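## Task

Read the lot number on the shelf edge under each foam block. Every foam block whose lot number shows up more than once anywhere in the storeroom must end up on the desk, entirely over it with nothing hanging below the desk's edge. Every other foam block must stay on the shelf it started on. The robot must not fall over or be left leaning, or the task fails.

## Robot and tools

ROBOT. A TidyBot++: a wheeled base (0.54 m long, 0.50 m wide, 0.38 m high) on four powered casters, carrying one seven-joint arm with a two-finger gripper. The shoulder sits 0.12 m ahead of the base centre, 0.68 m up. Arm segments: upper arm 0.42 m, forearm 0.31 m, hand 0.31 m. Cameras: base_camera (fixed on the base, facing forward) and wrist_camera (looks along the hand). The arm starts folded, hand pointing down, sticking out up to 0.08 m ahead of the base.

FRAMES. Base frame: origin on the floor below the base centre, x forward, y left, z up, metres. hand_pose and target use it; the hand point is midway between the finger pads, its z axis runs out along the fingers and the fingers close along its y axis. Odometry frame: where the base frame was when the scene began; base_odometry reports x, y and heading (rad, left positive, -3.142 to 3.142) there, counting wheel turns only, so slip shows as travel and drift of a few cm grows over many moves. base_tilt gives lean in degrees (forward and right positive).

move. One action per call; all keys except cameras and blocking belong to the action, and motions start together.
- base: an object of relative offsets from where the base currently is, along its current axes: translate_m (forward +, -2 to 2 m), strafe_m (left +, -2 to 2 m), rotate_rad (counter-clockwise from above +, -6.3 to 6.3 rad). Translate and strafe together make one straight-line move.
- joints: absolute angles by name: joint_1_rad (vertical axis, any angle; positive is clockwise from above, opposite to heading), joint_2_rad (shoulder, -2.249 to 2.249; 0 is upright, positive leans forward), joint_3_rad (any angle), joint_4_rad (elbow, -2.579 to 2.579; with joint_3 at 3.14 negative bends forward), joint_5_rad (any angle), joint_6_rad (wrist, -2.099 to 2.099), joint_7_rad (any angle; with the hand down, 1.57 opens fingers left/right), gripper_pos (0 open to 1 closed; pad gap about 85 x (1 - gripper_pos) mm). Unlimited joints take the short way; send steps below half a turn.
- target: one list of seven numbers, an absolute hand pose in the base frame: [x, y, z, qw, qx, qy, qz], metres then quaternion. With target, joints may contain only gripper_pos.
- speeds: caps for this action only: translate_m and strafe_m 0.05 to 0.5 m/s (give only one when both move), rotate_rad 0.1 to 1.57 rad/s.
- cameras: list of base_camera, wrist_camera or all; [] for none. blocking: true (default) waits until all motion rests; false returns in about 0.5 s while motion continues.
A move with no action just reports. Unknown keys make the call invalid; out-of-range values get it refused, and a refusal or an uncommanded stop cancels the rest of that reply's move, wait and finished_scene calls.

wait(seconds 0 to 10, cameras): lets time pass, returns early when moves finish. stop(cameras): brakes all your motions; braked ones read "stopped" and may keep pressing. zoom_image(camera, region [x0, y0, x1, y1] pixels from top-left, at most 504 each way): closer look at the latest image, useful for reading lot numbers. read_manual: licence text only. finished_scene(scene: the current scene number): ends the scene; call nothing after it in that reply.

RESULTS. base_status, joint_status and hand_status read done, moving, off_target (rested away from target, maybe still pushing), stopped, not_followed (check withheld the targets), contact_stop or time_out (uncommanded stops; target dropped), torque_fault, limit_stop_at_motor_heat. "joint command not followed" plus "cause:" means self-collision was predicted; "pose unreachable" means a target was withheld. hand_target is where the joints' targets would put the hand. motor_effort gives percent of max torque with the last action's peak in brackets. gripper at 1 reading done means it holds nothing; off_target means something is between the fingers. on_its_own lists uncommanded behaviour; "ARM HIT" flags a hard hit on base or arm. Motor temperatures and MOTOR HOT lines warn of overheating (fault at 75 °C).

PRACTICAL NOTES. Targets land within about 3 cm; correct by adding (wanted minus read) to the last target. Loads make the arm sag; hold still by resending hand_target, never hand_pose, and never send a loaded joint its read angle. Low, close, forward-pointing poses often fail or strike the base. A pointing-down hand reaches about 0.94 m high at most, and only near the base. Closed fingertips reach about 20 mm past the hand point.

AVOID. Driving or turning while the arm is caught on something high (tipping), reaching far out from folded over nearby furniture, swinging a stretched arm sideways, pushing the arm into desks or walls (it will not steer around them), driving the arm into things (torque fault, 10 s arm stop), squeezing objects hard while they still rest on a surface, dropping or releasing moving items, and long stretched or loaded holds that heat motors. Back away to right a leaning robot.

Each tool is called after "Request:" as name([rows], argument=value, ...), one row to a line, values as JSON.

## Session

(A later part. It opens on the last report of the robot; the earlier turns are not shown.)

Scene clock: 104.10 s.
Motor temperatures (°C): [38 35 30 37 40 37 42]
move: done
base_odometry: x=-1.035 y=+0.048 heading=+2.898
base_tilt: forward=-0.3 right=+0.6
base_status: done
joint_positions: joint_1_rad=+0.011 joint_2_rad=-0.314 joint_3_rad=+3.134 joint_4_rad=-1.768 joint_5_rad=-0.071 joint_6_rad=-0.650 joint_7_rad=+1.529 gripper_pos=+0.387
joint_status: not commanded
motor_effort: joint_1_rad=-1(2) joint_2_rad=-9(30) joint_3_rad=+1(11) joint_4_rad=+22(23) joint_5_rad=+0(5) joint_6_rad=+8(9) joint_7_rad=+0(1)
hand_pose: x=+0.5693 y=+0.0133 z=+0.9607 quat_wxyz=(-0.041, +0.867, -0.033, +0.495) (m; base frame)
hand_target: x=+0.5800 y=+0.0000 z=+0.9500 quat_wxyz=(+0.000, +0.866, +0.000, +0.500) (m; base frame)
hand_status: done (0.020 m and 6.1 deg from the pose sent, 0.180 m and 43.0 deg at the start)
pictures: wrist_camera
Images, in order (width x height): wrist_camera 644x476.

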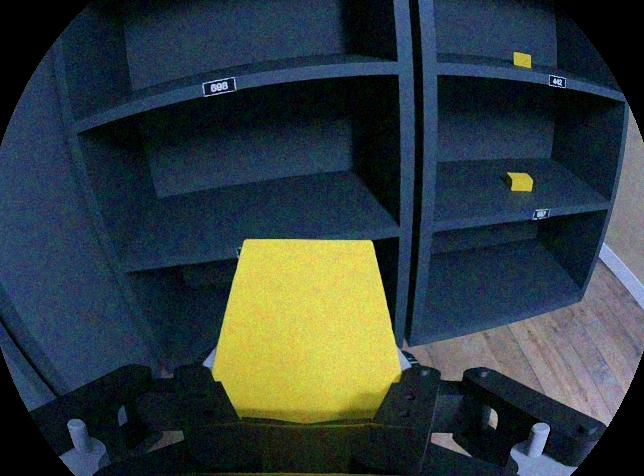

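Request:
move(base={"rotate_rad": -1.498}, cameras=[])

Request:
move(base={"strafe_m": -0.38}, target=[0.62, 0.0, 0.87, 0, 0.866, 0, 0.5])

Request:
move(base={"translate_m": 0.4}, speeds={"translate_m": 0.3})

Request:
move(target=[0.66, 0.0, 0.78, 0, 0.866, 0, 0.5])

Scene clock: 106.60 s.
Motor temperatures (°C): [38 35 30 37 40 37 42]
move: done
base_odometry: x=-1.035 y=+0.048 heading=+1.401
base_tilt: forward=-0.3 right=+0.6
base_status: done
joint_positions: joint_1_rad=+0.002 joint_2_rad=-0.309 joint_3_rad=+3.150 joint_4_rad=-1.768 joint_5_rad=-0.063 joint_6_rad=-0.645 joint_7_rad=+1.530 gripper_pos=+0.387
joint_status: not commanded
motor_effort: joint_1_rad=-1(2) joint_2_rad=-10(12) joint_3_rad=+0(2) joint_4_rad=+22(23) joint_5_rad=+1(1) joint_6_rad=+8(8) joint_7_rad=+0(1)
hand_pose: x=+0.5717 y=+0.0080 z=+0.9598 quat_wxyz=(-0.038, +0.867, -0.035, +0.495) (m; base frame)
hand_target: x=+0.5800 y=+0.0000 z=+0.9500 quat_wxyz=(+0.000, +0.866, +0.000, +0.500) (m; base frame)
hand_status: not commanded
pictures: none
No camera images: "cameras" was empty.

Scene clock: 108.73 s.
Motor temperatures (°C): [38 35 30 37 40 37 42]
move: done
base_odometry: x=-0.660 y=-0.016 heading=+1.400
base_tilt: forward=-0.3 right=+0.6
base_status: done
joint_positions: joint_1_rad=+0.001 joint_2_rad=-0.188 joint_3_rad=+3.154 joint_4_rad=-1.952 joint_5_rad=-0.063 joint_6_rad=-0.355 joint_7_rad=+1.533 gripper_pos=+0.387
joint_status: not commanded
motor_effort: joint_1_rad=+0(3) joint_2_rad=-14(17) joint_3_rad=+1(3) joint_4_rad=+22(24) joint_5_rad=+1(1) joint_6_rad=+8(9) joint_7_rad=+0(1)
hand_pose: x=+0.6147 y=+0.0010 z=+0.8726 quat_wxyz=(-0.031, +0.871, -0.043, +0.488) (m; base frame)
hand_target: x=+0.6200 y=+0.0000 z=+0.8700 quat_wxyz=(+0.000, +0.866, +0.000, +0.500) (m; base frame)
hand_status: done (0.006 m and 6.2 deg from the pose sent, 0.102 m and 5.9 deg at the start)
pictures: base_camera, wrist_camera
Images, in order (width x height): base_camera 644x364, wrist_camera 644x476.

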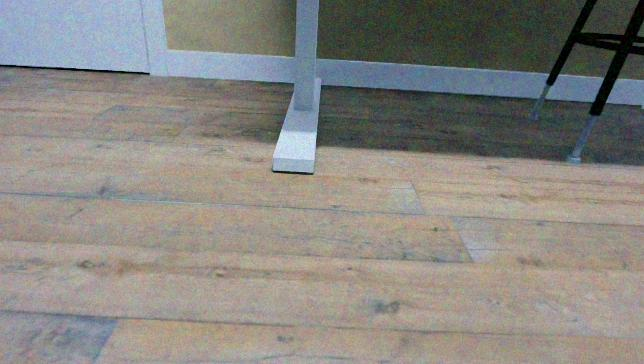

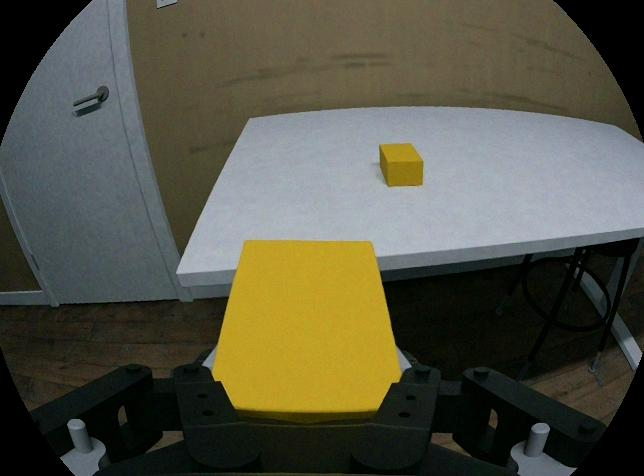

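Scene clock: 111.03 s.
Motor temperatures (°C): [38 35 30 37 40 38 42]
move: done
base_odometry: x=-0.592 y=+0.378 heading=+1.400
base_tilt: forward=-0.3 right=+0.6
base_status: done
joint_positions: joint_1_rad=+0.001 joint_2_rad=-0.186 joint_3_rad=+3.154 joint_4_rad=-1.952 joint_5_rad=-0.063 joint_6_rad=-0.352 joint_7_rad=+1.533 gripper_pos=+0.387
joint_status: not commanded
motor_effort: joint_1_rad=-1(1) joint_2_rad=-14(18) joint_3_rad=+0(1) joint_4_rad=+22(23) joint_5_rad=+0(1) joint_6_rad=+8(9) joint_7_rad=+0(1)
hand_pose: x=+0.6156 y=+0.0010 z=+0.8727 quat_wxyz=(-0.031, +0.870, -0.043, +0.489) (m; base frame)
hand_target: x=+0.6200 y=+0.0000 z=+0.8700 quat_wxyz=(+0.000, +0.866, +0.000, +0.500) (m; base frame)
hand_status: not commanded
pictures: base_camera, wrist_camera
Images, in order (width x height): base_camera 644x364, wrist_camera 644x476.

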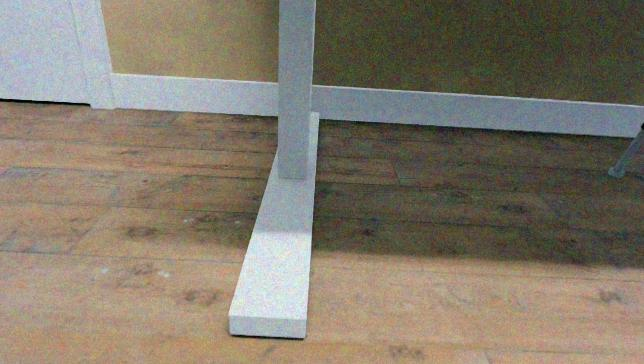

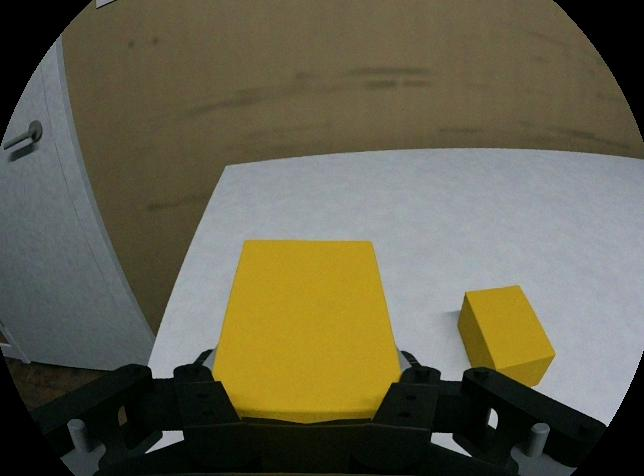

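Scene clock: 112.57 s.
Motor temperatures (°C): [38 35 30 37 40 38 42]
move: done
base_odometry: x=-0.592 y=+0.378 heading=+1.400
base_tilt: forward=-0.3 right=+0.6
base_status: not commanded
joint_positions: joint_1_rad=+0.019 joint_2_rad=+0.005 joint_3_rad=+3.124 joint_4_rad=-2.094 joint_5_rad=+0.034 joint_6_rad=-0.022 joint_7_rad=+1.508 gripper_pos=+0.387
joint_status: not commanded
motor_effort: joint_1_rad=-1(1) joint_2_rad=-19(22) joint_3_rad=+0(1) joint_4_rad=+19(23) joint_5_rad=+1(1) joint_6_rad=+8(9) joint_7_rad=+0(1)
hand_pose: x=+0.6577 y=-0.0001 z=+0.7815 quat_wxyz=(-0.006, +0.872, -0.014, +0.488) (m; base frame)
hand_target: x=+0.6600 y=+0.0000 z=+0.7800 quat_wxyz=(+0.000, +0.866, +0.000, +0.500) (m; base frame)
hand_status: done (0.003 m and 2.3 deg from the pose sent, 0.103 m and 6.2 deg at the start)
pictures: base_camera, wrist_camera
Images, in order (width x height): base_camera 644x364, wrist_camera 644x476.

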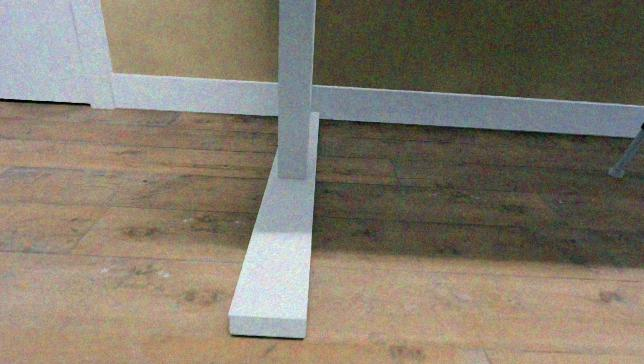

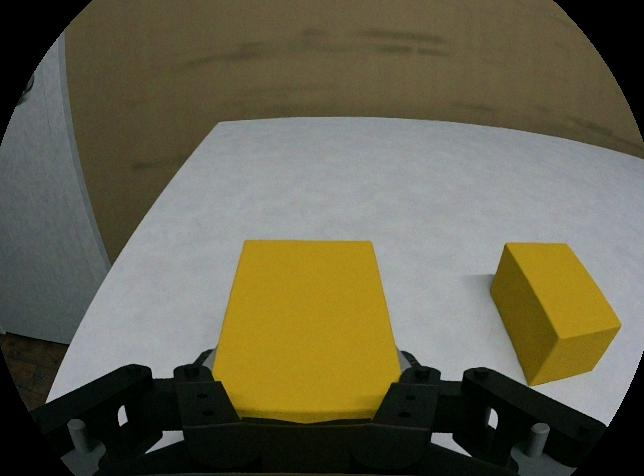

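Request:
move(target=[0.665, 0.0, 0.76, 0, 0.866, 0, 0.5], cameras=[])

Request:
move(target=[0.665, 0.0, 0.747, 0, 0.866, 0, 0.5], cameras=[])

Request:
move(target=[0.665, 0.0, 0.735, 0, 0.866, 0, 0.5], cameras=["wrist_camera"])

Scene clock: 113.77 s.
Motor temperatures (°C): [38 35 30 37 40 38 42]
move: done
base_odometry: x=-0.592 y=+0.378 heading=+1.400
base_tilt: forward=-0.3 right=+0.6
base_status: not commanded
joint_positions: joint_1_rad=+0.017 joint_2_rad=+0.038 joint_3_rad=+3.129 joint_4_rad=-2.123 joint_5_rad=+0.034 joint_6_rad=+0.059 joint_7_rad=+1.529 gripper_pos=+0.387
joint_status: not commanded
motor_effort: joint_1_rad=+0(1) joint_2_rad=-19(21) joint_3_rad=+0(0) joint_4_rad=+19(20) joint_5_rad=+1(1) joint_6_rad=+8(9) joint_7_rad=+0(1)
hand_pose: x=+0.6645 y=-0.0003 z=+0.7698 quat_wxyz=(-0.002, +0.868, -0.005, +0.497) (m; base frame)
hand_target: x=+0.6650 y=+0.0000 z=+0.7600 quat_wxyz=(+0.000, +0.866, +0.000, +0.500) (m; base frame)
hand_status: done (0.010 m and 0.7 deg from the pose sent, 0.023 m and 2.3 deg at the start)
pictures: none
No camera images: "cameras" was empty.

Scene clock: 114.47 s.
Motor temperatures (°C): [38 35 30 37 40 38 42]
move: done
base_odometry: x=-0.592 y=+0.378 heading=+1.400
base_tilt: forward=-0.3 right=+0.6
base_status: not commanded
joint_positions: joint_1_rad=+0.017 joint_2_rad=+0.057 joint_3_rad=+3.129 joint_4_rad=-2.151 joint_5_rad=+0.034 joint_6_rad=+0.112 joint_7_rad=+1.529 gripper_pos=+0.387
joint_status: not commanded
motor_effort: joint_1_rad=+0(1) joint_2_rad=-20(21) joint_3_rad=+0(0) joint_4_rad=+18(20) joint_5_rad=+1(1) joint_6_rad=+8(9) joint_7_rad=-1(1)
hand_pose: x=+0.6648 y=+0.0001 z=+0.7585 quat_wxyz=(-0.003, +0.867, -0.005, +0.499) (m; base frame)
hand_target: x=+0.6650 y=+0.0000 z=+0.7470 quat_wxyz=(+0.000, +0.866, +0.000, +0.500) (m; base frame)
hand_status: done (0.011 m and 0.7 deg from the pose sent, 0.023 m and 0.7 deg at the start)
pictures: none
No camera images: "cameras" was empty.

Scene clock: 115.10 s.
Motor temperatures (°C): [38 35 30 37 40 38 42]
move: done
base_odometry: x=-0.592 y=+0.378 heading=+1.400
base_tilt: forward=-0.3 right=+0.6
base_status: not commanded
joint_positions: joint_1_rad=+0.017 joint_2_rad=+0.076 joint_3_rad=+3.129 joint_4_rad=-2.174 joint_5_rad=+0.034 joint_6_rad=+0.160 joint_7_rad=+1.529 gripper_pos=+0.387
joint_status: not commanded
motor_effort: joint_1_rad=-1(1) joint_2_rad=-18(21) joint_3_rad=+0(0) joint_4_rad=+18(19) joint_5_rad=+1(1) joint_6_rad=+7(8) joint_7_rad=+0(1)
hand_pose: x=+0.6656 y=+0.0006 z=+0.7492 quat_wxyz=(-0.004, +0.865, -0.005, +0.502) (m; base frame)
hand_target: x=+0.6650 y=+0.0000 z=+0.7350 quat_wxyz=(+0.000, +0.866, +0.000, +0.500) (m; base frame)
hand_status: done (0.014 m and 0.7 deg from the pose sent, 0.023 m and 0.7 deg at the start)
pictures: wrist_camera
Images, in order (width x height): wrist_camera 644x476.

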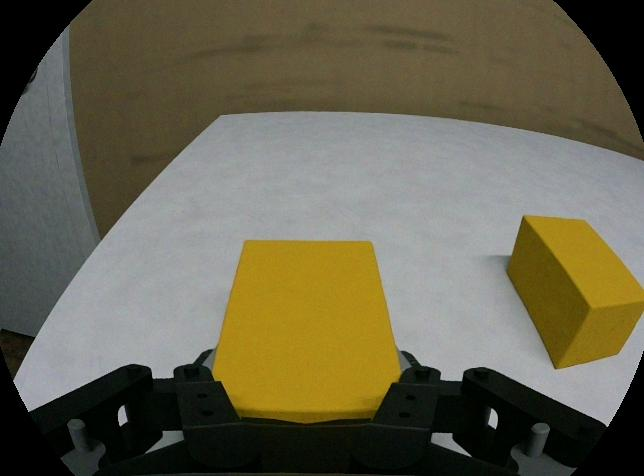

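Request:
move(target=[0.665, 0.0, 0.723, 0, 0.866, 0, 0.5], cameras=[])

Scene clock: 115.87 s.
Motor temperatures (°C): [38 35 30 37 40 38 42]
move: off_target
base_odometry: x=-0.592 y=+0.378 heading=+1.400
base_tilt: forward=-0.3 right=+0.6
base_status: not commanded
joint_positions: joint_1_rad=+0.017 joint_2_rad=+0.083 joint_3_rad=+3.130 joint_4_rad=-2.194 joint_5_rad=+0.034 joint_6_rad=+0.211 joint_7_rad=+1.529 gripper_pos=+0.387
joint_status: not commanded
motor_effort: joint_1_rad=-1(1) joint_2_rad=-16(18) joint_3_rad=+0(0) joint_4_rad=+17(18) joint_5_rad=+1(1) joint_6_rad=+7(8) joint_7_rad=+0(1)
hand_pose: x=+0.6670 y=+0.0007 z=+0.7497 quat_wxyz=(-0.004, +0.859, -0.004, +0.513) (m; base frame)
hand_target: x=+0.6650 y=+0.0000 z=+0.7230 quat_wxyz=(+0.000, +0.866, +0.000, +0.500) (m; base frame)
hand_status: off_target (0.027 m and 1.8 deg from the pose sent, 0.026 m and 0.7 deg at the start)
pictures: none
No camera images: "cameras" was empty.

Contact. Release.

Request:
move(target=[0.665, 0.0, 0.735, 0, 0.866, 0, 0.5], cameras=[])

Request:
move(joints={"gripper_pos": 0.0}, cameras=[])

Request:
move(target=[0.57, 0.0, 0.81, 0, 0.866, 0, 0.5], cameras=["wrist_camera"])

Request:
move(base={"translate_m": -0.5})

Scene clock: 117.60 s.
Motor temperatures (°C): [38 35 30 37 40 38 42]
move: done
base_odometry: x=-0.592 y=+0.378 heading=+1.400
base_tilt: forward=-0.3 right=+0.6
base_status: not commanded
joint_positions: joint_1_rad=+0.017 joint_2_rad=+0.081 joint_3_rad=+3.130 joint_4_rad=-2.192 joint_5_rad=+0.034 joint_6_rad=+0.207 joint_7_rad=+1.529 gripper_pos=+0.387
joint_status: not commanded
motor_effort: joint_1_rad=+0(1) joint_2_rad=-17(19) joint_3_rad=+0(0) joint_4_rad=+15(17) joint_5_rad=+0(1) joint_6_rad=+6(7) joint_7_rad=+0(1)
hand_pose: x=+0.6667 y=+0.0006 z=+0.7499 quat_wxyz=(-0.004, +0.859, -0.004, +0.512) (m; base frame)
hand_target: x=+0.6650 y=+0.0000 z=+0.7350 quat_wxyz=(+0.000, +0.866, +0.000, +0.500) (m; base frame)
hand_status: done (0.015 m and 1.7 deg from the pose sent, 0.015 m and 1.8 deg at the start)
pictures: none
No camera images: "cameras" was empty.

Scene clock: 118.47 s.
Motor temperatures (°C): [38 35 30 37 40 38 42]
move: done
base_odometry: x=-0.592 y=+0.378 heading=+1.400
base_tilt: forward=-0.3 right=+0.6
base_status: not commanded
joint_positions: joint_1_rad=+0.017 joint_2_rad=+0.084 joint_3_rad=+3.130 joint_4_rad=-2.192 joint_5_rad=+0.034 joint_6_rad=+0.207 joint_7_rad=+1.529 gripper_pos=+0.000
joint_status: all done
motor_effort: joint_1_rad=-1(1) joint_2_rad=-20(21) joint_3_rad=+0(0) joint_4_rad=+18(19) joint_5_rad=+1(1) joint_6_rad=+8(9) joint_7_rad=+0(1)
hand_pose: x=+0.6668 y=+0.0006 z=+0.7486 quat_wxyz=(-0.004, +0.860, -0.005, +0.511) (m; base frame)
hand_target: x=+0.6650 y=+0.0000 z=+0.7350 quat_wxyz=(+0.000, +0.866, +0.000, +0.500) (m; base frame)
hand_status: not commanded
pictures: none
No camera images: "cameras" was empty.

Scene clock: 120.00 s.
Motor temperatures (°C): [38 35 30 37 40 38 42]
move: done
base_odometry: x=-0.592 y=+0.378 heading=+1.400
base_tilt: forward=-0.3 right=+0.6
base_status: not commanded
joint_positions: joint_1_rad=+0.009 joint_2_rad=-0.255 joint_3_rad=+3.138 joint_4_rad=-2.201 joint_5_rad=+0.034 joint_6_rad=-0.071 joint_7_rad=+1.532 gripper_pos=+0.000
joint_status: not commanded
motor_effort: joint_1_rad=-1(1) joint_2_rad=-11(22) joint_3_rad=+0(1) joint_4_rad=+22(22) joint_5_rad=+1(1) joint_6_rad=+8(8) joint_7_rad=+0(1)
hand_pose: x=+0.5862 y=-0.0018 z=+0.8391 quat_wxyz=(+0.002, +0.846, -0.005, +0.533) (m; base frame)
hand_target: x=+0.5700 y=+0.0000 z=+0.8100 quat_wxyz=(+0.000, +0.866, +0.000, +0.500) (m; base frame)
hand_status: done (0.033 m and 4.4 deg from the pose sent, 0.115 m and 1.6 deg at the start)
pictures: wrist_camera
Images, in order (width x height): wrist_camera 644x476.

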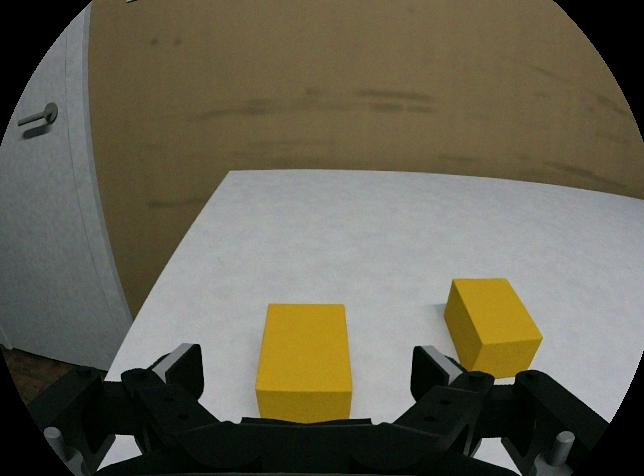

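Scene clock: 122.47 s.
Motor temperatures (°C): [38 35 30 37 40 37 42]
move: done
base_odometry: x=-0.677 y=-0.115 heading=+1.401
base_tilt: forward=-0.4 right=+0.6
base_status: done
joint_positions: joint_1_rad=+0.005 joint_2_rad=-0.264 joint_3_rad=+3.143 joint_4_rad=-2.205 joint_5_rad=+0.034 joint_6_rad=-0.077 joint_7_rad=+1.532 gripper_pos=+0.000
joint_status: not commanded
motor_effort: joint_1_rad=+0(1) joint_2_rad=-11(13) joint_3_rad=+0(3) joint_4_rad=+21(22) joint_5_rad=+1(1) joint_6_rad=+8(9) joint_7_rad=+0(1)
hand_pose: x=+0.5830 y=-0.0023 z=+0.8395 quat_wxyz=(+0.001, +0.846, -0.005, +0.533) (m; base frame)
hand_target: x=+0.5700 y=+0.0000 z=+0.8100 quat_wxyz=(+0.000, +0.866, +0.000, +0.500) (m; base frame)
hand_status: not commanded
pictures: base_camera, wrist_camera
Images, in order (width x height): base_camera 644x364, wrist_camera 644x476.

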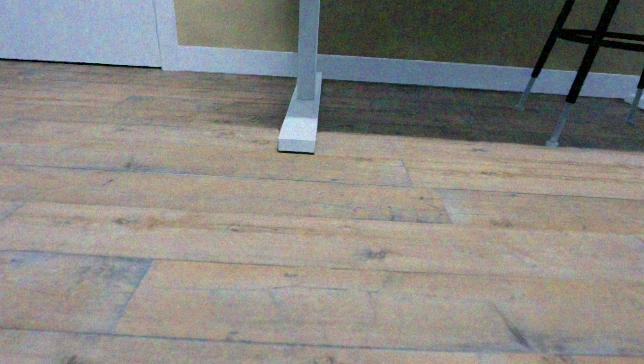

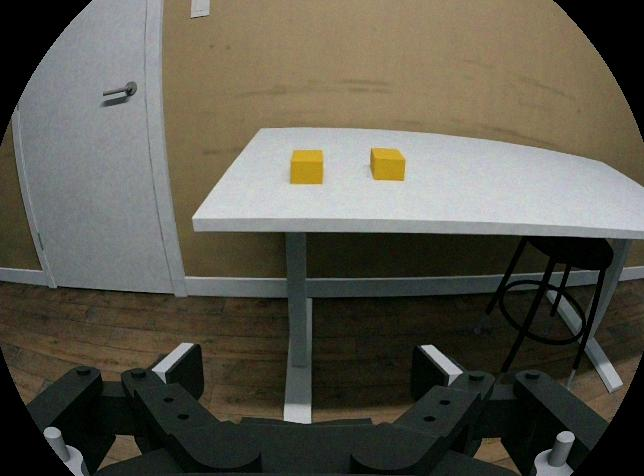

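Request:
move(base={"rotate_rad": -1.57}, joints={"joint_1_rad":0,"joint_2_rad":-0.37,"joint_3_rad":3.11,"joint_4_rad":-2.52,"joint_5_rad":0,"joint_6_rad":0.4,"joint_7_rad":1.57})

Scene clock: 124.97 s.
Motor temperatures (°C): [38 35 30 37 40 38 42]
move: done
base_odometry: x=-0.677 y=-0.115 heading=-0.169
base_tilt: forward=-0.3 right=+0.6
base_status: done
joint_positions: joint_1_rad=+0.002 joint_2_rad=-0.354 joint_3_rad=+3.123 joint_4_rad=-2.488 joint_5_rad=+0.034 joint_6_rad=+0.344 joint_7_rad=+1.532 gripper_pos=+0.000
joint_status: all done
motor_effort: joint_1_rad=+0(2) joint_2_rad=-6(12) joint_3_rad=+1(2) joint_4_rad=+19(21) joint_5_rad=+1(2) joint_6_rad=+9(10) joint_7_rad=+0(1)
hand_pose: x=+0.5423 y=+0.0126 z=+0.8407 quat_wxyz=(-0.009, +0.780, +0.009, +0.625) (m; base frame)
hand_target: x=+0.5357 y=+0.0155 z=+0.8463 quat_wxyz=(-0.005, +0.767, +0.015, +0.641) (m; base frame)
hand_status: not commanded
pictures: base_camera, wrist_camera
Images, in order (width x height): base_camera 644x364, wrist_camera 644x476.

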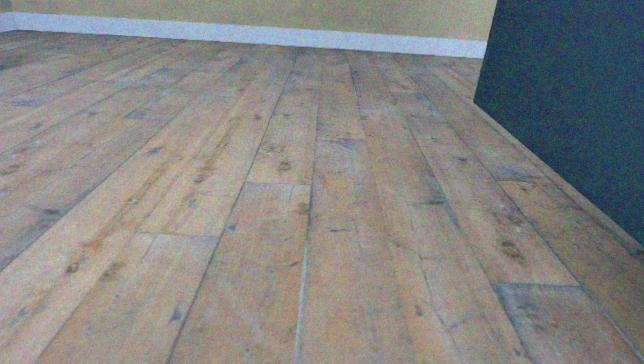

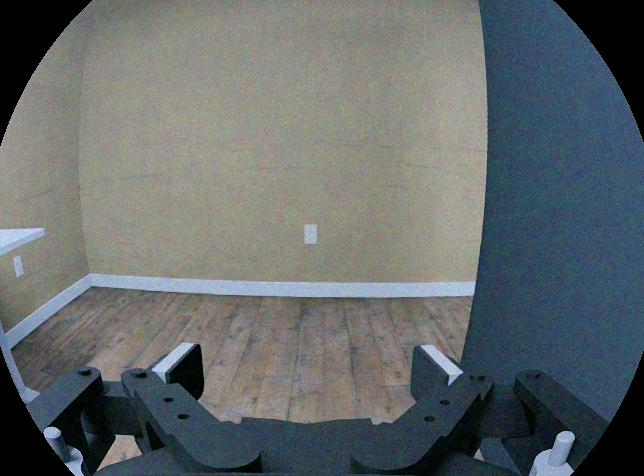

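Request:
move(base={"translate_m": 2.0}, cameras=[])

Request:
move(base={"translate_m": 0.35, "rotate_rad":-1.57})

Scene clock: 130.70 s.
Motor temperatures (°C): [38 35 30 37 40 38 42]
move: done
base_odometry: x=+1.295 y=-0.451 heading=-0.170
base_tilt: forward=-0.3 right=+0.6
base_status: done
joint_positions: joint_1_rad=+0.002 joint_2_rad=-0.363 joint_3_rad=+3.122 joint_4_rad=-2.492 joint_5_rad=+0.034 joint_6_rad=+0.347 joint_7_rad=+1.532 gripper_pos=+0.000
joint_status: not commanded
motor_effort: joint_1_rad=+0(1) joint_2_rad=-6(8) joint_3_rad=+1(1) joint_4_rad=+20(21) joint_5_rad=+1(1) joint_6_rad=+8(10) joint_7_rad=+0(1)
hand_pose: x=+0.5403 y=+0.0126 z=+0.8435 quat_wxyz=(-0.009, +0.778, +0.009, +0.629) (m; base frame)
hand_target: x=+0.5357 y=+0.0155 z=+0.8463 quat_wxyz=(-0.005, +0.767, +0.015, +0.641) (m; base frame)
hand_status: not commanded
pictures: none
No camera images: "cameras" was empty.

Scene clock: 133.53 s.
Motor temperatures (°C): [38 35 30 37 40 38 42]
move: done
base_odometry: x=+1.640 y=-0.510 heading=-1.739
base_tilt: forward=-0.4 right=+0.6
base_status: done
joint_positions: joint_1_rad=+0.008 joint_2_rad=-0.358 joint_3_rad=+3.117 joint_4_rad=-2.498 joint_5_rad=+0.023 joint_6_rad=+0.389 joint_7_rad=+1.542 gripper_pos=+0.000
joint_status: not commanded
motor_effort: joint_1_rad=+0(30) joint_2_rad=-6(42) joint_3_rad=+1(30) joint_4_rad=+20(54) joint_5_rad=+1(15) joint_6_rad=+8(18) joint_7_rad=+0(2)
hand_pose: x=+0.5422 y=+0.0117 z=+0.8504 quat_wxyz=(-0.007, +0.768, +0.008, +0.641) (m; base frame)
hand_target: x=+0.5357 y=+0.0155 z=+0.8463 quat_wxyz=(-0.005, +0.767, +0.015, +0.641) (m; base frame)
hand_status: not commanded
pictures: base_camera, wrist_camera
Images, in order (width x height): base_camera 644x364, wrist_camera 644x476.

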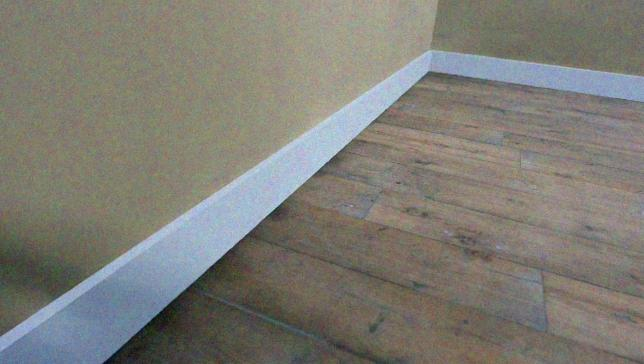

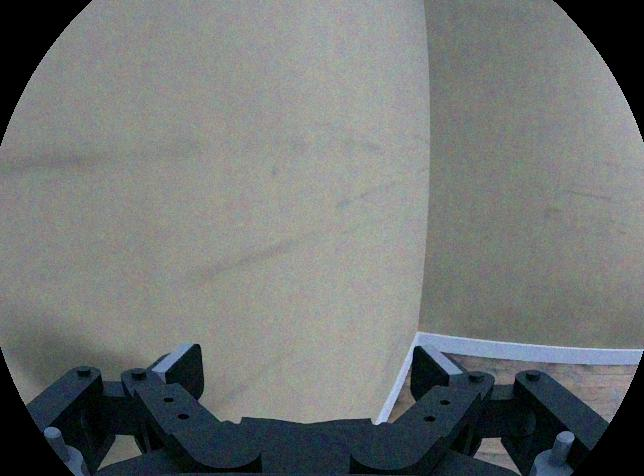

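Request:
move(base={"translate_m": -0.25}, cameras=[])

Request:
move(base={"rotate_rad": -0.56})

Scene clock: 135.60 s.
Motor temperatures (°C): [38 35 30 37 40 38 42]
move: done
base_odometry: x=+1.682 y=-0.263 heading=-1.740
base_tilt: forward=-0.4 right=+0.6
base_status: done
joint_positions: joint_1_rad=+0.008 joint_2_rad=-0.368 joint_3_rad=+3.117 joint_4_rad=-2.499 joint_5_rad=+0.023 joint_6_rad=+0.389 joint_7_rad=+1.542 gripper_pos=+0.000
joint_status: not commanded
motor_effort: joint_1_rad=-1(1) joint_2_rad=-6(10) joint_3_rad=+1(1) joint_4_rad=+20(21) joint_5_rad=+1(1) joint_6_rad=+9(9) joint_7_rad=+0(1)
hand_pose: x=+0.5404 y=+0.0117 z=+0.8545 quat_wxyz=(-0.007, +0.765, +0.008, +0.644) (m; base frame)
hand_target: x=+0.5357 y=+0.0155 z=+0.8463 quat_wxyz=(-0.005, +0.767, +0.015, +0.641) (m; base frame)
hand_status: not commanded
pictures: none
No camera images: "cameras" was empty.

Scene clock: 137.10 s.
Motor temperatures (°C): [38 35 30 37 40 38 42]
move: done
base_odometry: x=+1.682 y=-0.263 heading=-2.299
base_tilt: forward=-0.3 right=+0.6
base_status: done
joint_positions: joint_1_rad=+0.008 joint_2_rad=-0.368 joint_3_rad=+3.117 joint_4_rad=-2.499 joint_5_rad=+0.023 joint_6_rad=+0.389 joint_7_rad=+1.542 gripper_pos=+0.000
joint_status: not commanded
motor_effort: joint_1_rad=-1(2) joint_2_rad=-6(7) joint_3_rad=+1(2) joint_4_rad=+20(20) joint_5_rad=+1(1) joint_6_rad=+9(9) joint_7_rad=+0(1)
hand_pose: x=+0.5404 y=+0.0119 z=+0.8545 quat_wxyz=(-0.007, +0.765, +0.009, +0.644) (m; base frame)
hand_target: x=+0.5357 y=+0.0155 z=+0.8463 quat_wxyz=(-0.005, +0.767, +0.015, +0.641) (m; base frame)
hand_status: not commanded
pictures: base_camera, wrist_camera
Images, in order (width x height): base_camera 644x364, wrist_camera 644x476.

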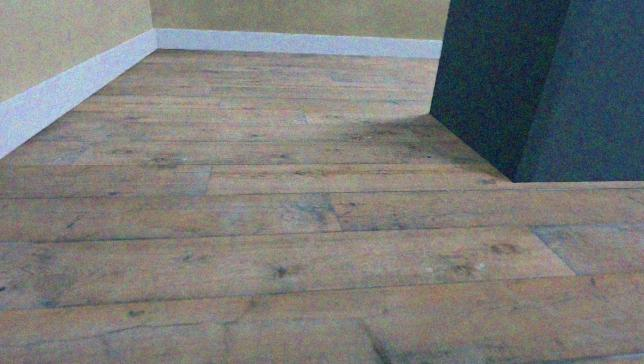

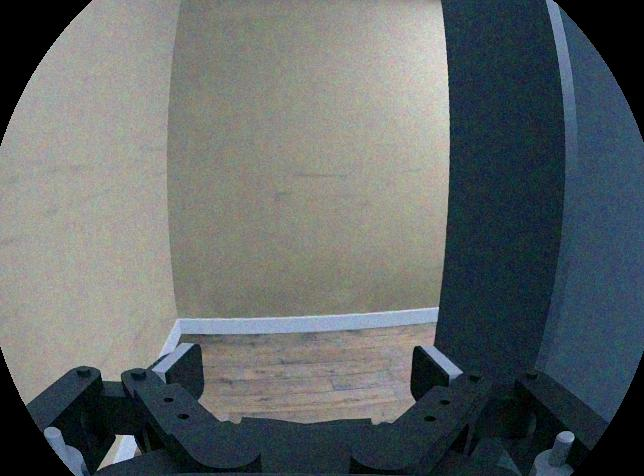

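Request:
move(base={"translate_m": 1.3, "strafe_m":0.15}, cameras=[])

Request:
move(joints={"joint_1_rad": 1.2})

Scene clock: 140.93 s.
Motor temperatures (°C): [38 35 30 37 40 38 42]
move: done
base_odometry: x=+0.928 y=-1.333 heading=-2.300
base_tilt: forward=-0.3 right=+0.6
base_status: done
joint_positions: joint_1_rad=+0.008 joint_2_rad=-0.370 joint_3_rad=+3.117 joint_4_rad=-2.499 joint_5_rad=+0.023 joint_6_rad=+0.389 joint_7_rad=+1.542 gripper_pos=+0.000
joint_status: not commanded
motor_effort: joint_1_rad=+0(1) joint_2_rad=-5(9) joint_3_rad=+1(1) joint_4_rad=+20(21) joint_5_rad=+1(1) joint_6_rad=+9(9) joint_7_rad=+0(1)
hand_pose: x=+0.5400 y=+0.0119 z=+0.8552 quat_wxyz=(-0.007, +0.764, +0.009, +0.645) (m; base frame)
hand_target: x=+0.5357 y=+0.0155 z=+0.8463 quat_wxyz=(-0.005, +0.767, +0.015, +0.641) (m; base frame)
hand_status: not commanded
pictures: none
No camera images: "cameras" was empty.

Scene clock: 143.40 s.
Motor temperatures (°C): [38 35 30 37 40 38 42]
move: done
base_odometry: x=+0.928 y=-1.333 heading=-2.300
base_tilt: forward=-0.3 right=+0.6
base_status: not commanded
joint_positions: joint_1_rad=+1.181 joint_2_rad=-0.370 joint_3_rad=+3.117 joint_4_rad=-2.499 joint_5_rad=+0.023 joint_6_rad=+0.389 joint_7_rad=+1.542 gripper_pos=+0.000
joint_status: all done
motor_effort: joint_1_rad=+0(2) joint_2_rad=-6(7) joint_3_rad=+1(1) joint_4_rad=+20(21) joint_5_rad=+1(1) joint_6_rad=+9(9) joint_7_rad=+0(1)
hand_pose: x=+0.2930 y=-0.3836 z=+0.8552 quat_wxyz=(+0.351, +0.641, -0.416, +0.541) (m; base frame)
hand_target: x=+0.2844 y=-0.3827 z=+0.8463 quat_wxyz=(+0.358, +0.642, -0.421, +0.532) (m; base frame)
hand_status: not commanded
pictures: base_camera, wrist_camera
Images, in order (width x height): base_camera 644x364, wrist_camera 644x476.

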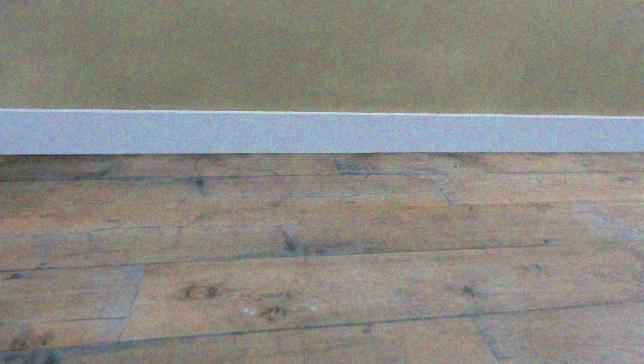

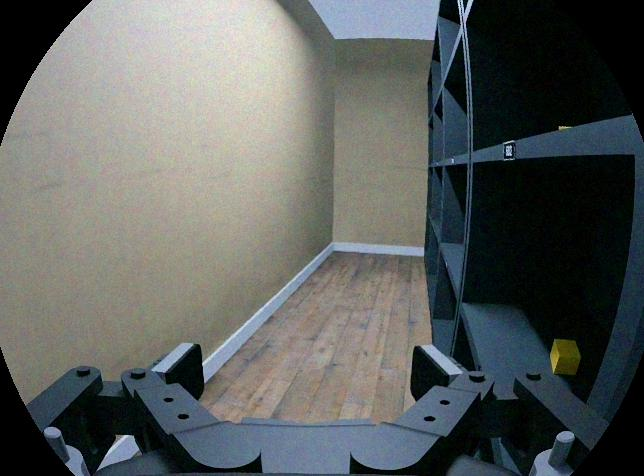

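Request:
move(base={"translate_m": 0.5}, cameras=[])

Request:
move(base={"strafe_m": -0.6}, joints={"joint_1_rad": 2.2})

Scene clock: 146.03 s.
Motor temperatures (°C): [38 35 30 37 40 38 42]
move: done
base_odometry: x=+0.595 y=-1.706 heading=-2.300
base_tilt: forward=-0.3 right=+0.6
base_status: done
joint_positions: joint_1_rad=+1.184 joint_2_rad=-0.370 joint_3_rad=+3.113 joint_4_rad=-2.499 joint_5_rad=+0.023 joint_6_rad=+0.389 joint_7_rad=+1.542 gripper_pos=+0.000
joint_status: not commanded
motor_effort: joint_1_rad=+0(1) joint_2_rad=-7(8) joint_3_rad=+1(3) joint_4_rad=+20(21) joint_5_rad=+0(1) joint_6_rad=+8(9) joint_7_rad=+0(1)
hand_pose: x=+0.2935 y=-0.3833 z=+0.8552 quat_wxyz=(+0.351, +0.642, -0.415, +0.541) (m; base frame)
hand_target: x=+0.2844 y=-0.3827 z=+0.8463 quat_wxyz=(+0.358, +0.642, -0.421, +0.532) (m; base frame)
hand_status: not commanded
pictures: none
No camera images: "cameras" was empty.

Scene clock: 148.33 s.
Motor temperatures (°C): [38 35 30 37 40 38 42]
move: done
base_odometry: x=+0.147 y=-1.306 heading=-2.299
base_tilt: forward=-0.4 right=+0.6
base_status: done
joint_positions: joint_1_rad=+2.181 joint_2_rad=-0.366 joint_3_rad=+3.113 joint_4_rad=-2.499 joint_5_rad=+0.023 joint_6_rad=+0.389 joint_7_rad=+1.542 gripper_pos=+0.000
joint_status: all done
motor_effort: joint_1_rad=+0(2) joint_2_rad=-6(10) joint_3_rad=+1(2) joint_4_rad=+19(21) joint_5_rad=+1(1) joint_6_rad=+9(9) joint_7_rad=+0(1)
hand_pose: x=-0.1087 y=-0.3551 z=+0.8534 quat_wxyz=(+0.566, +0.365, -0.673, +0.306) (m; base frame)
hand_target: x=-0.1136 y=-0.3460 z=+0.8463 quat_wxyz=(+0.569, +0.361, -0.677, +0.295) (m; base frame)
hand_status: not commanded
pictures: base_camera, wrist_camera
Images, in order (width x height): base_camera 644x364, wrist_camera 644x476.

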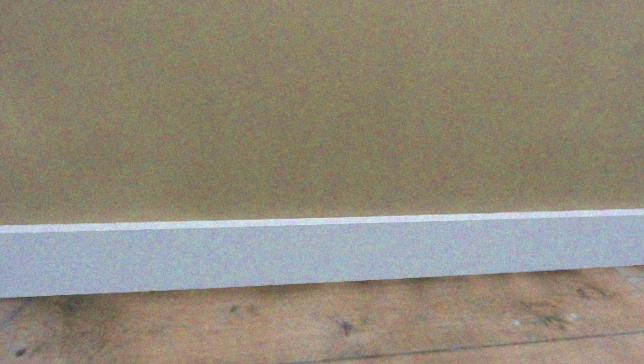

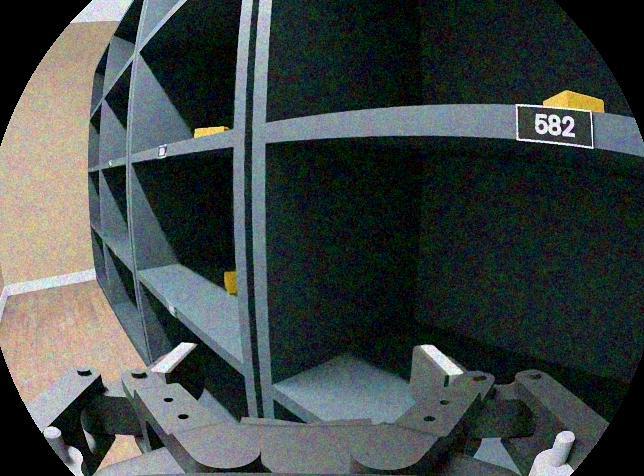

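Request:
move(joints={"joint_1_rad": 2.75, "joint_6_rad": 0.0}, cameras=["wrist_camera"])

Request:
move(base={"strafe_m": -0.7}, cameras=["wrist_camera"])

Request:
move(joints={"joint_6_rad": 0.35}, cameras=["wrist_camera"])

Scene clock: 150.37 s.
Motor temperatures (°C): [38 35 30 37 40 37 42]
move: done
base_odometry: x=+0.147 y=-1.306 heading=-2.299
base_tilt: forward=-0.4 right=+0.6
base_status: not commanded
joint_positions: joint_1_rad=+2.731 joint_2_rad=-0.366 joint_3_rad=+3.113 joint_4_rad=-2.499 joint_5_rad=+0.023 joint_6_rad=+0.052 joint_7_rad=+1.542 gripper_pos=+0.000
joint_status: all done
motor_effort: joint_1_rad=-1(2) joint_2_rad=-6(7) joint_3_rad=+1(1) joint_4_rad=+20(20) joint_5_rad=+1(1) joint_6_rad=+8(10) joint_7_rad=+0(0)
hand_pose: x=-0.2305 y=-0.1657 z=+0.7550 quat_wxyz=(+0.494, +0.187, -0.842, +0.107) (m; base frame)
hand_target: x=-0.2189 y=-0.1534 z=+0.7314 quat_wxyz=(+0.466, +0.186, -0.860, +0.095) (m; base frame)
hand_status: not commanded
pictures: wrist_camera
Images, in order (width x height): wrist_camera 644x476.

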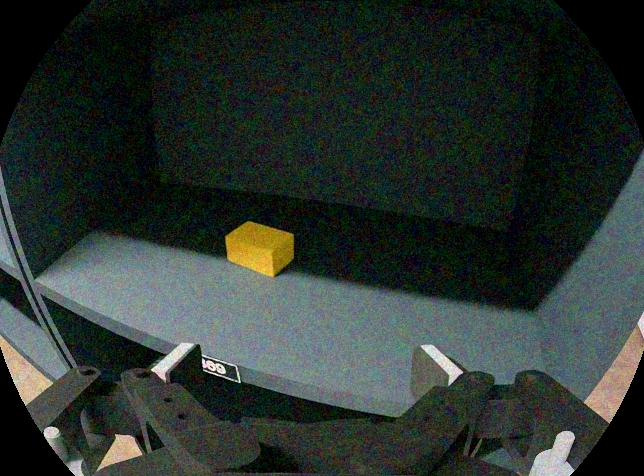

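Scene clock: 152.80 s.
Motor temperatures (°C): [38 35 30 37 40 37 42]
move: done
base_odometry: x=-0.375 y=-0.841 heading=-2.299
base_tilt: forward=-0.4 right=+0.6
base_status: done
joint_positions: joint_1_rad=+2.733 joint_2_rad=-0.366 joint_3_rad=+3.113 joint_4_rad=-2.499 joint_5_rad=+0.023 joint_6_rad=+0.048 joint_7_rad=+1.542 gripper_pos=+0.000
joint_status: not commanded
motor_effort: joint_1_rad=-1(1) joint_2_rad=-5(7) joint_3_rad=+1(2) joint_4_rad=+20(20) joint_5_rad=+1(1) joint_6_rad=+7(8) joint_7_rad=+0(1)
hand_pose: x=-0.2300 y=-0.1652 z=+0.7539 quat_wxyz=(+0.493, +0.187, -0.843, +0.106) (m; base frame)
hand_target: x=-0.2189 y=-0.1534 z=+0.7314 quat_wxyz=(+0.466, +0.186, -0.860, +0.095) (m; base frame)
hand_status: not commanded
pictures: wrist_camera
Images, in order (width x height): wrist_camera 644x476.

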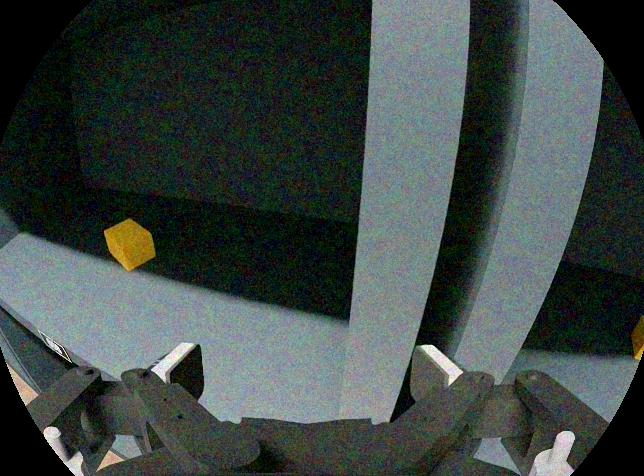

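Scene clock: 153.67 s.
Motor temperatures (°C): [38 35 30 37 40 37 42]
move: done
base_odometry: x=-0.375 y=-0.841 heading=-2.299
base_tilt: forward=-0.3 right=+0.6
base_status: not commanded
joint_positions: joint_1_rad=+2.733 joint_2_rad=-0.367 joint_3_rad=+3.113 joint_4_rad=-2.504 joint_5_rad=+0.023 joint_6_rad=+0.324 joint_7_rad=+1.542 gripper_pos=+0.000
joint_status: all done
motor_effort: joint_1_rad=+0(1) joint_2_rad=-6(7) joint_3_rad=+1(1) joint_4_rad=+20(21) joint_5_rad=+1(1) joint_6_rad=+9(11) joint_7_rad=+0(1)
hand_pose: x=-0.2563 y=-0.1804 z=+0.8314 quat_wxyz=(+0.602, +0.173, -0.768, +0.134) (m; base frame)
hand_target: x=-0.2574 y=-0.1719 z=+0.8311 quat_wxyz=(+0.609, +0.167, -0.765, +0.126) (m; base frame)
hand_status: not commanded
pictures: wrist_camera
Images, in order (width x height): wrist_camera 644x476.

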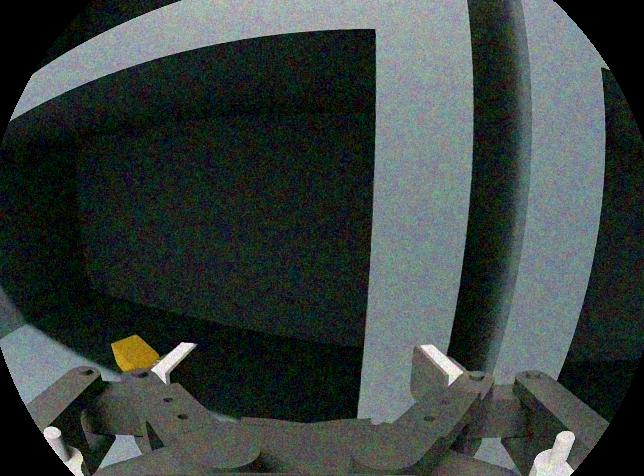

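Request:
move(joints={"joint_1_rad": 2.3, "joint_6_rad": 0.25}, cameras=["wrist_camera"])

Request:
move(base={"strafe_m": -0.35}, cameras=["wrist_camera"])

Request:
move(base={"strafe_m": -0.35}, cameras=["wrist_camera"])

Scene clock: 155.50 s.
Motor temperatures (°C): [38 35 30 37 40 37 42]
move: done
base_odometry: x=-0.375 y=-0.841 heading=-2.299
base_tilt: forward=-0.4 right=+0.6
base_status: not commanded
joint_positions: joint_1_rad=+2.318 joint_2_rad=-0.367 joint_3_rad=+3.113 joint_4_rad=-2.504 joint_5_rad=+0.023 joint_6_rad=+0.298 joint_7_rad=+1.542 gripper_pos=+0.000
joint_status: all done
motor_effort: joint_1_rad=+0(2) joint_2_rad=-6(7) joint_3_rad=+1(1) joint_4_rad=+20(20) joint_5_rad=+1(1) joint_6_rad=+8(10) joint_7_rad=+0(1)
hand_pose: x=-0.1506 y=-0.3146 z=+0.8234 quat_wxyz=(+0.552, +0.330, -0.723, +0.251) (m; base frame)
hand_target: x=-0.1399 y=-0.3117 z=+0.8012 quat_wxyz=(+0.529, +0.346, -0.736, +0.241) (m; base frame)
hand_status: not commanded
pictures: wrist_camera
Images, in order (width x height): wrist_camera 644x476.

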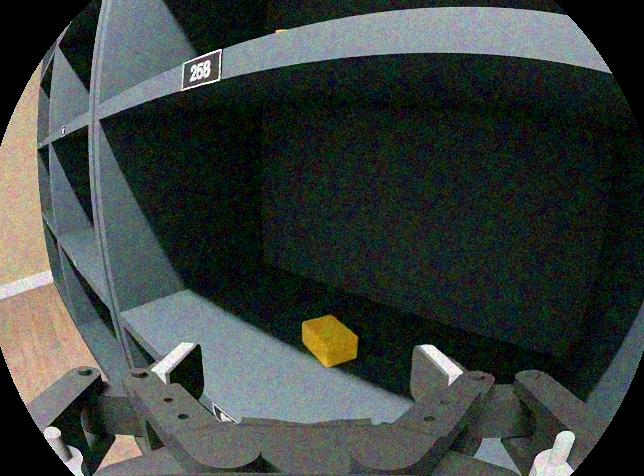

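Scene clock: 157.33 s.
Motor temperatures (°C): [38 35 30 37 40 37 42]
move: done
base_odometry: x=-0.637 y=-0.608 heading=-2.298
base_tilt: forward=-0.3 right=+0.6
base_status: done
joint_positions: joint_1_rad=+2.317 joint_2_rad=-0.367 joint_3_rad=+3.112 joint_4_rad=-2.504 joint_5_rad=+0.023 joint_6_rad=+0.296 joint_7_rad=+1.542 gripper_pos=+0.000
joint_status: not commanded
motor_effort: joint_1_rad=+0(1) joint_2_rad=-6(9) joint_3_rad=+0(2) joint_4_rad=+20(21) joint_5_rad=+1(1) joint_6_rad=+8(9) joint_7_rad=+0(1)
hand_pose: x=-0.1499 y=-0.3149 z=+0.8230 quat_wxyz=(+0.551, +0.331, -0.724, +0.251) (m; base frame)
hand_target: x=-0.1399 y=-0.3117 z=+0.8012 quat_wxyz=(+0.529, +0.346, -0.736, +0.241) (m; base frame)
hand_status: not commanded
pictures: wrist_camera
Images, in order (width x height): wrist_camera 644x476.

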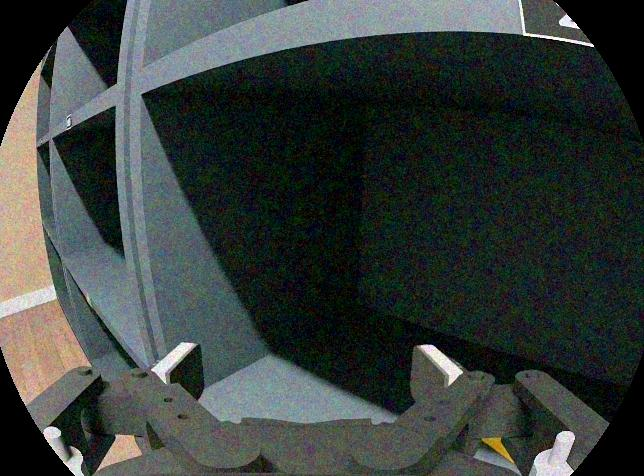

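Scene clock: 161.03 s.
Motor temperatures (°C): [38 35 30 37 40 37 42]
move: time_out
base_odometry: x=-0.897 y=-0.377 heading=-2.296
base_tilt: forward=-0.3 right=+0.6
base_status: strafe_m time_out (by the wheels' count: -0.348 of -0.350)
joint_positions: joint_1_rad=+2.314 joint_2_rad=-0.367 joint_3_rad=+3.112 joint_4_rad=-2.503 joint_5_rad=+0.023 joint_6_rad=+0.294 joint_7_rad=+1.542 gripper_pos=+0.000
joint_status: not commanded
motor_effort: joint_1_rad=+0(3) joint_2_rad=-6(11) joint_3_rad=+1(4) joint_4_rad=+20(21) joint_5_rad=+1(1) joint_6_rad=+9(9) joint_7_rad=+0(1)
hand_pose: x=-0.1488 y=-0.3158 z=+0.8221 quat_wxyz=(+0.550, +0.333, -0.724, +0.251) (m; base frame)
hand_target: x=-0.1399 y=-0.3117 z=+0.8012 quat_wxyz=(+0.529, +0.346, -0.736, +0.241) (m; base frame)
hand_status: not commanded
pictures: wrist_camera
Images, in order (width x height): wrist_camera 644x476.

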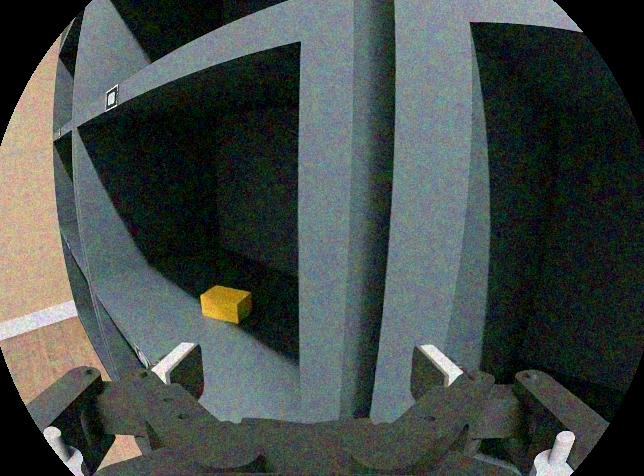

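Request:
move()

Scene clock: 162.23 s.
Motor temperatures (°C): [38 35 30 37 40 37 42]
base_odometry: x=-0.897 y=-0.377 heading=-2.296
base_tilt: forward=-0.3 right=+0.6
base_status: strafe_m time_out (by the wheels' count: -0.348 of -0.350)
joint_positions: joint_1_rad=+2.314 joint_2_rad=-0.367 joint_3_rad=+3.112 joint_4_rad=-2.503 joint_5_rad=+0.023 joint_6_rad=+0.294 joint_7_rad=+1.542 gripper_pos=+0.000
joint_status: not commanded
motor_effort: joint_1_rad=+0(3) joint_2_rad=-6(11) joint_3_rad=+1(4) joint_4_rad=+20(21) joint_5_rad=+1(1) joint_6_rad=+9(9) joint_7_rad=+0(1)
hand_pose: x=-0.1488 y=-0.3158 z=+0.8221 quat_wxyz=(+0.550, +0.333, -0.724, +0.251) (m; base frame)
hand_target: x=-0.1399 y=-0.3117 z=+0.8012 quat_wxyz=(+0.529, +0.346, -0.736, +0.241) (m; base frame)
hand_status: not commanded
pictures: base_camera, wrist_camera
Images, in order (width x height): base_camera 644x364, wrist_camera 644x476.

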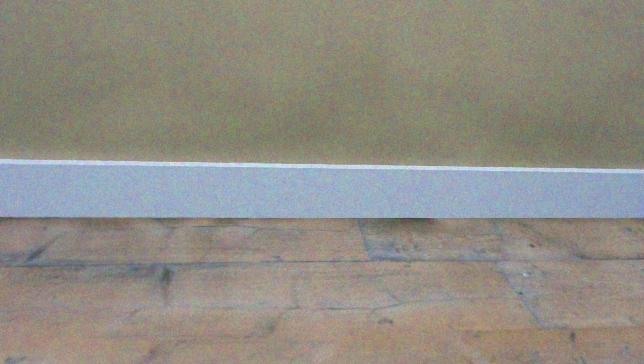

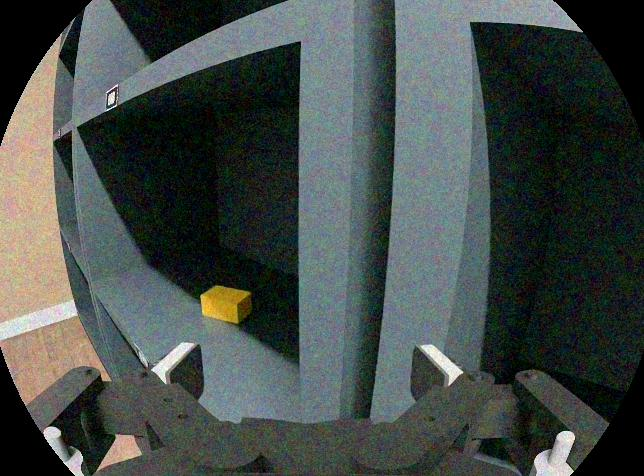

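Request:
move(base={"translate_m": 0.15}, cameras=[])

Request:
move(base={"strafe_m": -0.3})

Scene clock: 163.77 s.
Motor temperatures (°C): [38 35 30 37 40 37 42]
move: done
base_odometry: x=-0.997 y=-0.489 heading=-2.296
base_tilt: forward=-0.4 right=+0.6
base_status: done
joint_positions: joint_1_rad=+2.313 joint_2_rad=-0.370 joint_3_rad=+3.111 joint_4_rad=-2.503 joint_5_rad=+0.023 joint_6_rad=+0.293 joint_7_rad=+1.542 gripper_pos=+0.000
joint_status: not commanded
motor_effort: joint_1_rad=+0(2) joint_2_rad=-6(11) joint_3_rad=+1(2) joint_4_rad=+20(21) joint_5_rad=+1(1) joint_6_rad=+9(9) joint_7_rad=+0(1)
hand_pose: x=-0.1480 y=-0.3156 z=+0.8232 quat_wxyz=(+0.551, +0.333, -0.723, +0.252) (m; base frame)
hand_target: x=-0.1399 y=-0.3117 z=+0.8012 quat_wxyz=(+0.529, +0.346, -0.736, +0.241) (m; base frame)
hand_status: not commanded
pictures: none
No camera images: "cameras" was empty.

Scene clock: 165.50 s.
Motor temperatures (°C): [38 35 30 37 40 37 42]
move: done
base_odometry: x=-1.221 y=-0.290 heading=-2.296
base_tilt: forward=-0.3 right=+0.6
base_status: done
joint_positions: joint_1_rad=+2.313 joint_2_rad=-0.369 joint_3_rad=+3.111 joint_4_rad=-2.503 joint_5_rad=+0.023 joint_6_rad=+0.292 joint_7_rad=+1.542 gripper_pos=+0.000
joint_status: not commanded
motor_effort: joint_1_rad=+0(1) joint_2_rad=-5(8) joint_3_rad=+1(2) joint_4_rad=+19(21) joint_5_rad=+0(1) joint_6_rad=+9(9) joint_7_rad=+0(1)
hand_pose: x=-0.1481 y=-0.3157 z=+0.8226 quat_wxyz=(+0.550, +0.333, -0.723, +0.251) (m; base frame)
hand_target: x=-0.1399 y=-0.3117 z=+0.8012 quat_wxyz=(+0.529, +0.346, -0.736, +0.241) (m; base frame)
hand_status: not commanded
pictures: base_camera, wrist_camera
Images, in order (width x height): base_camera 644x364, wrist_camera 644x476.

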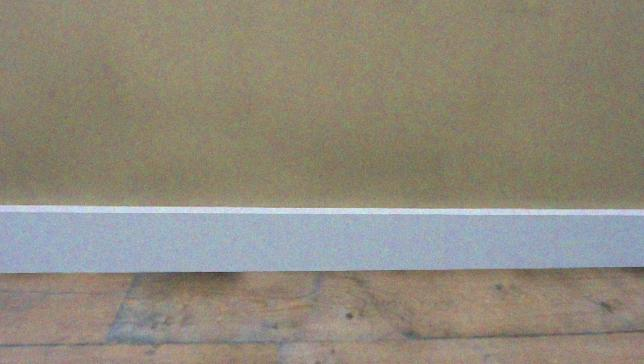

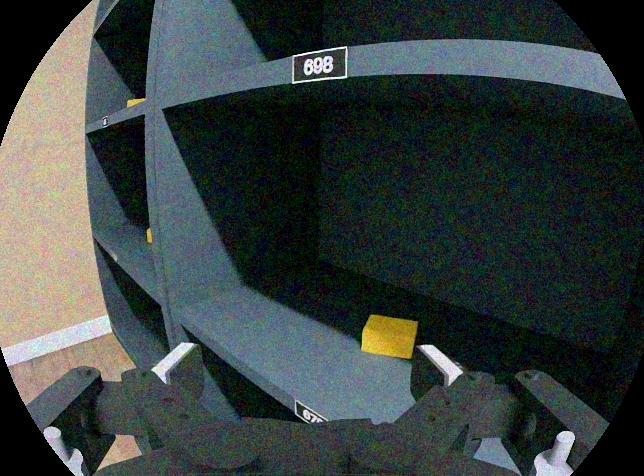

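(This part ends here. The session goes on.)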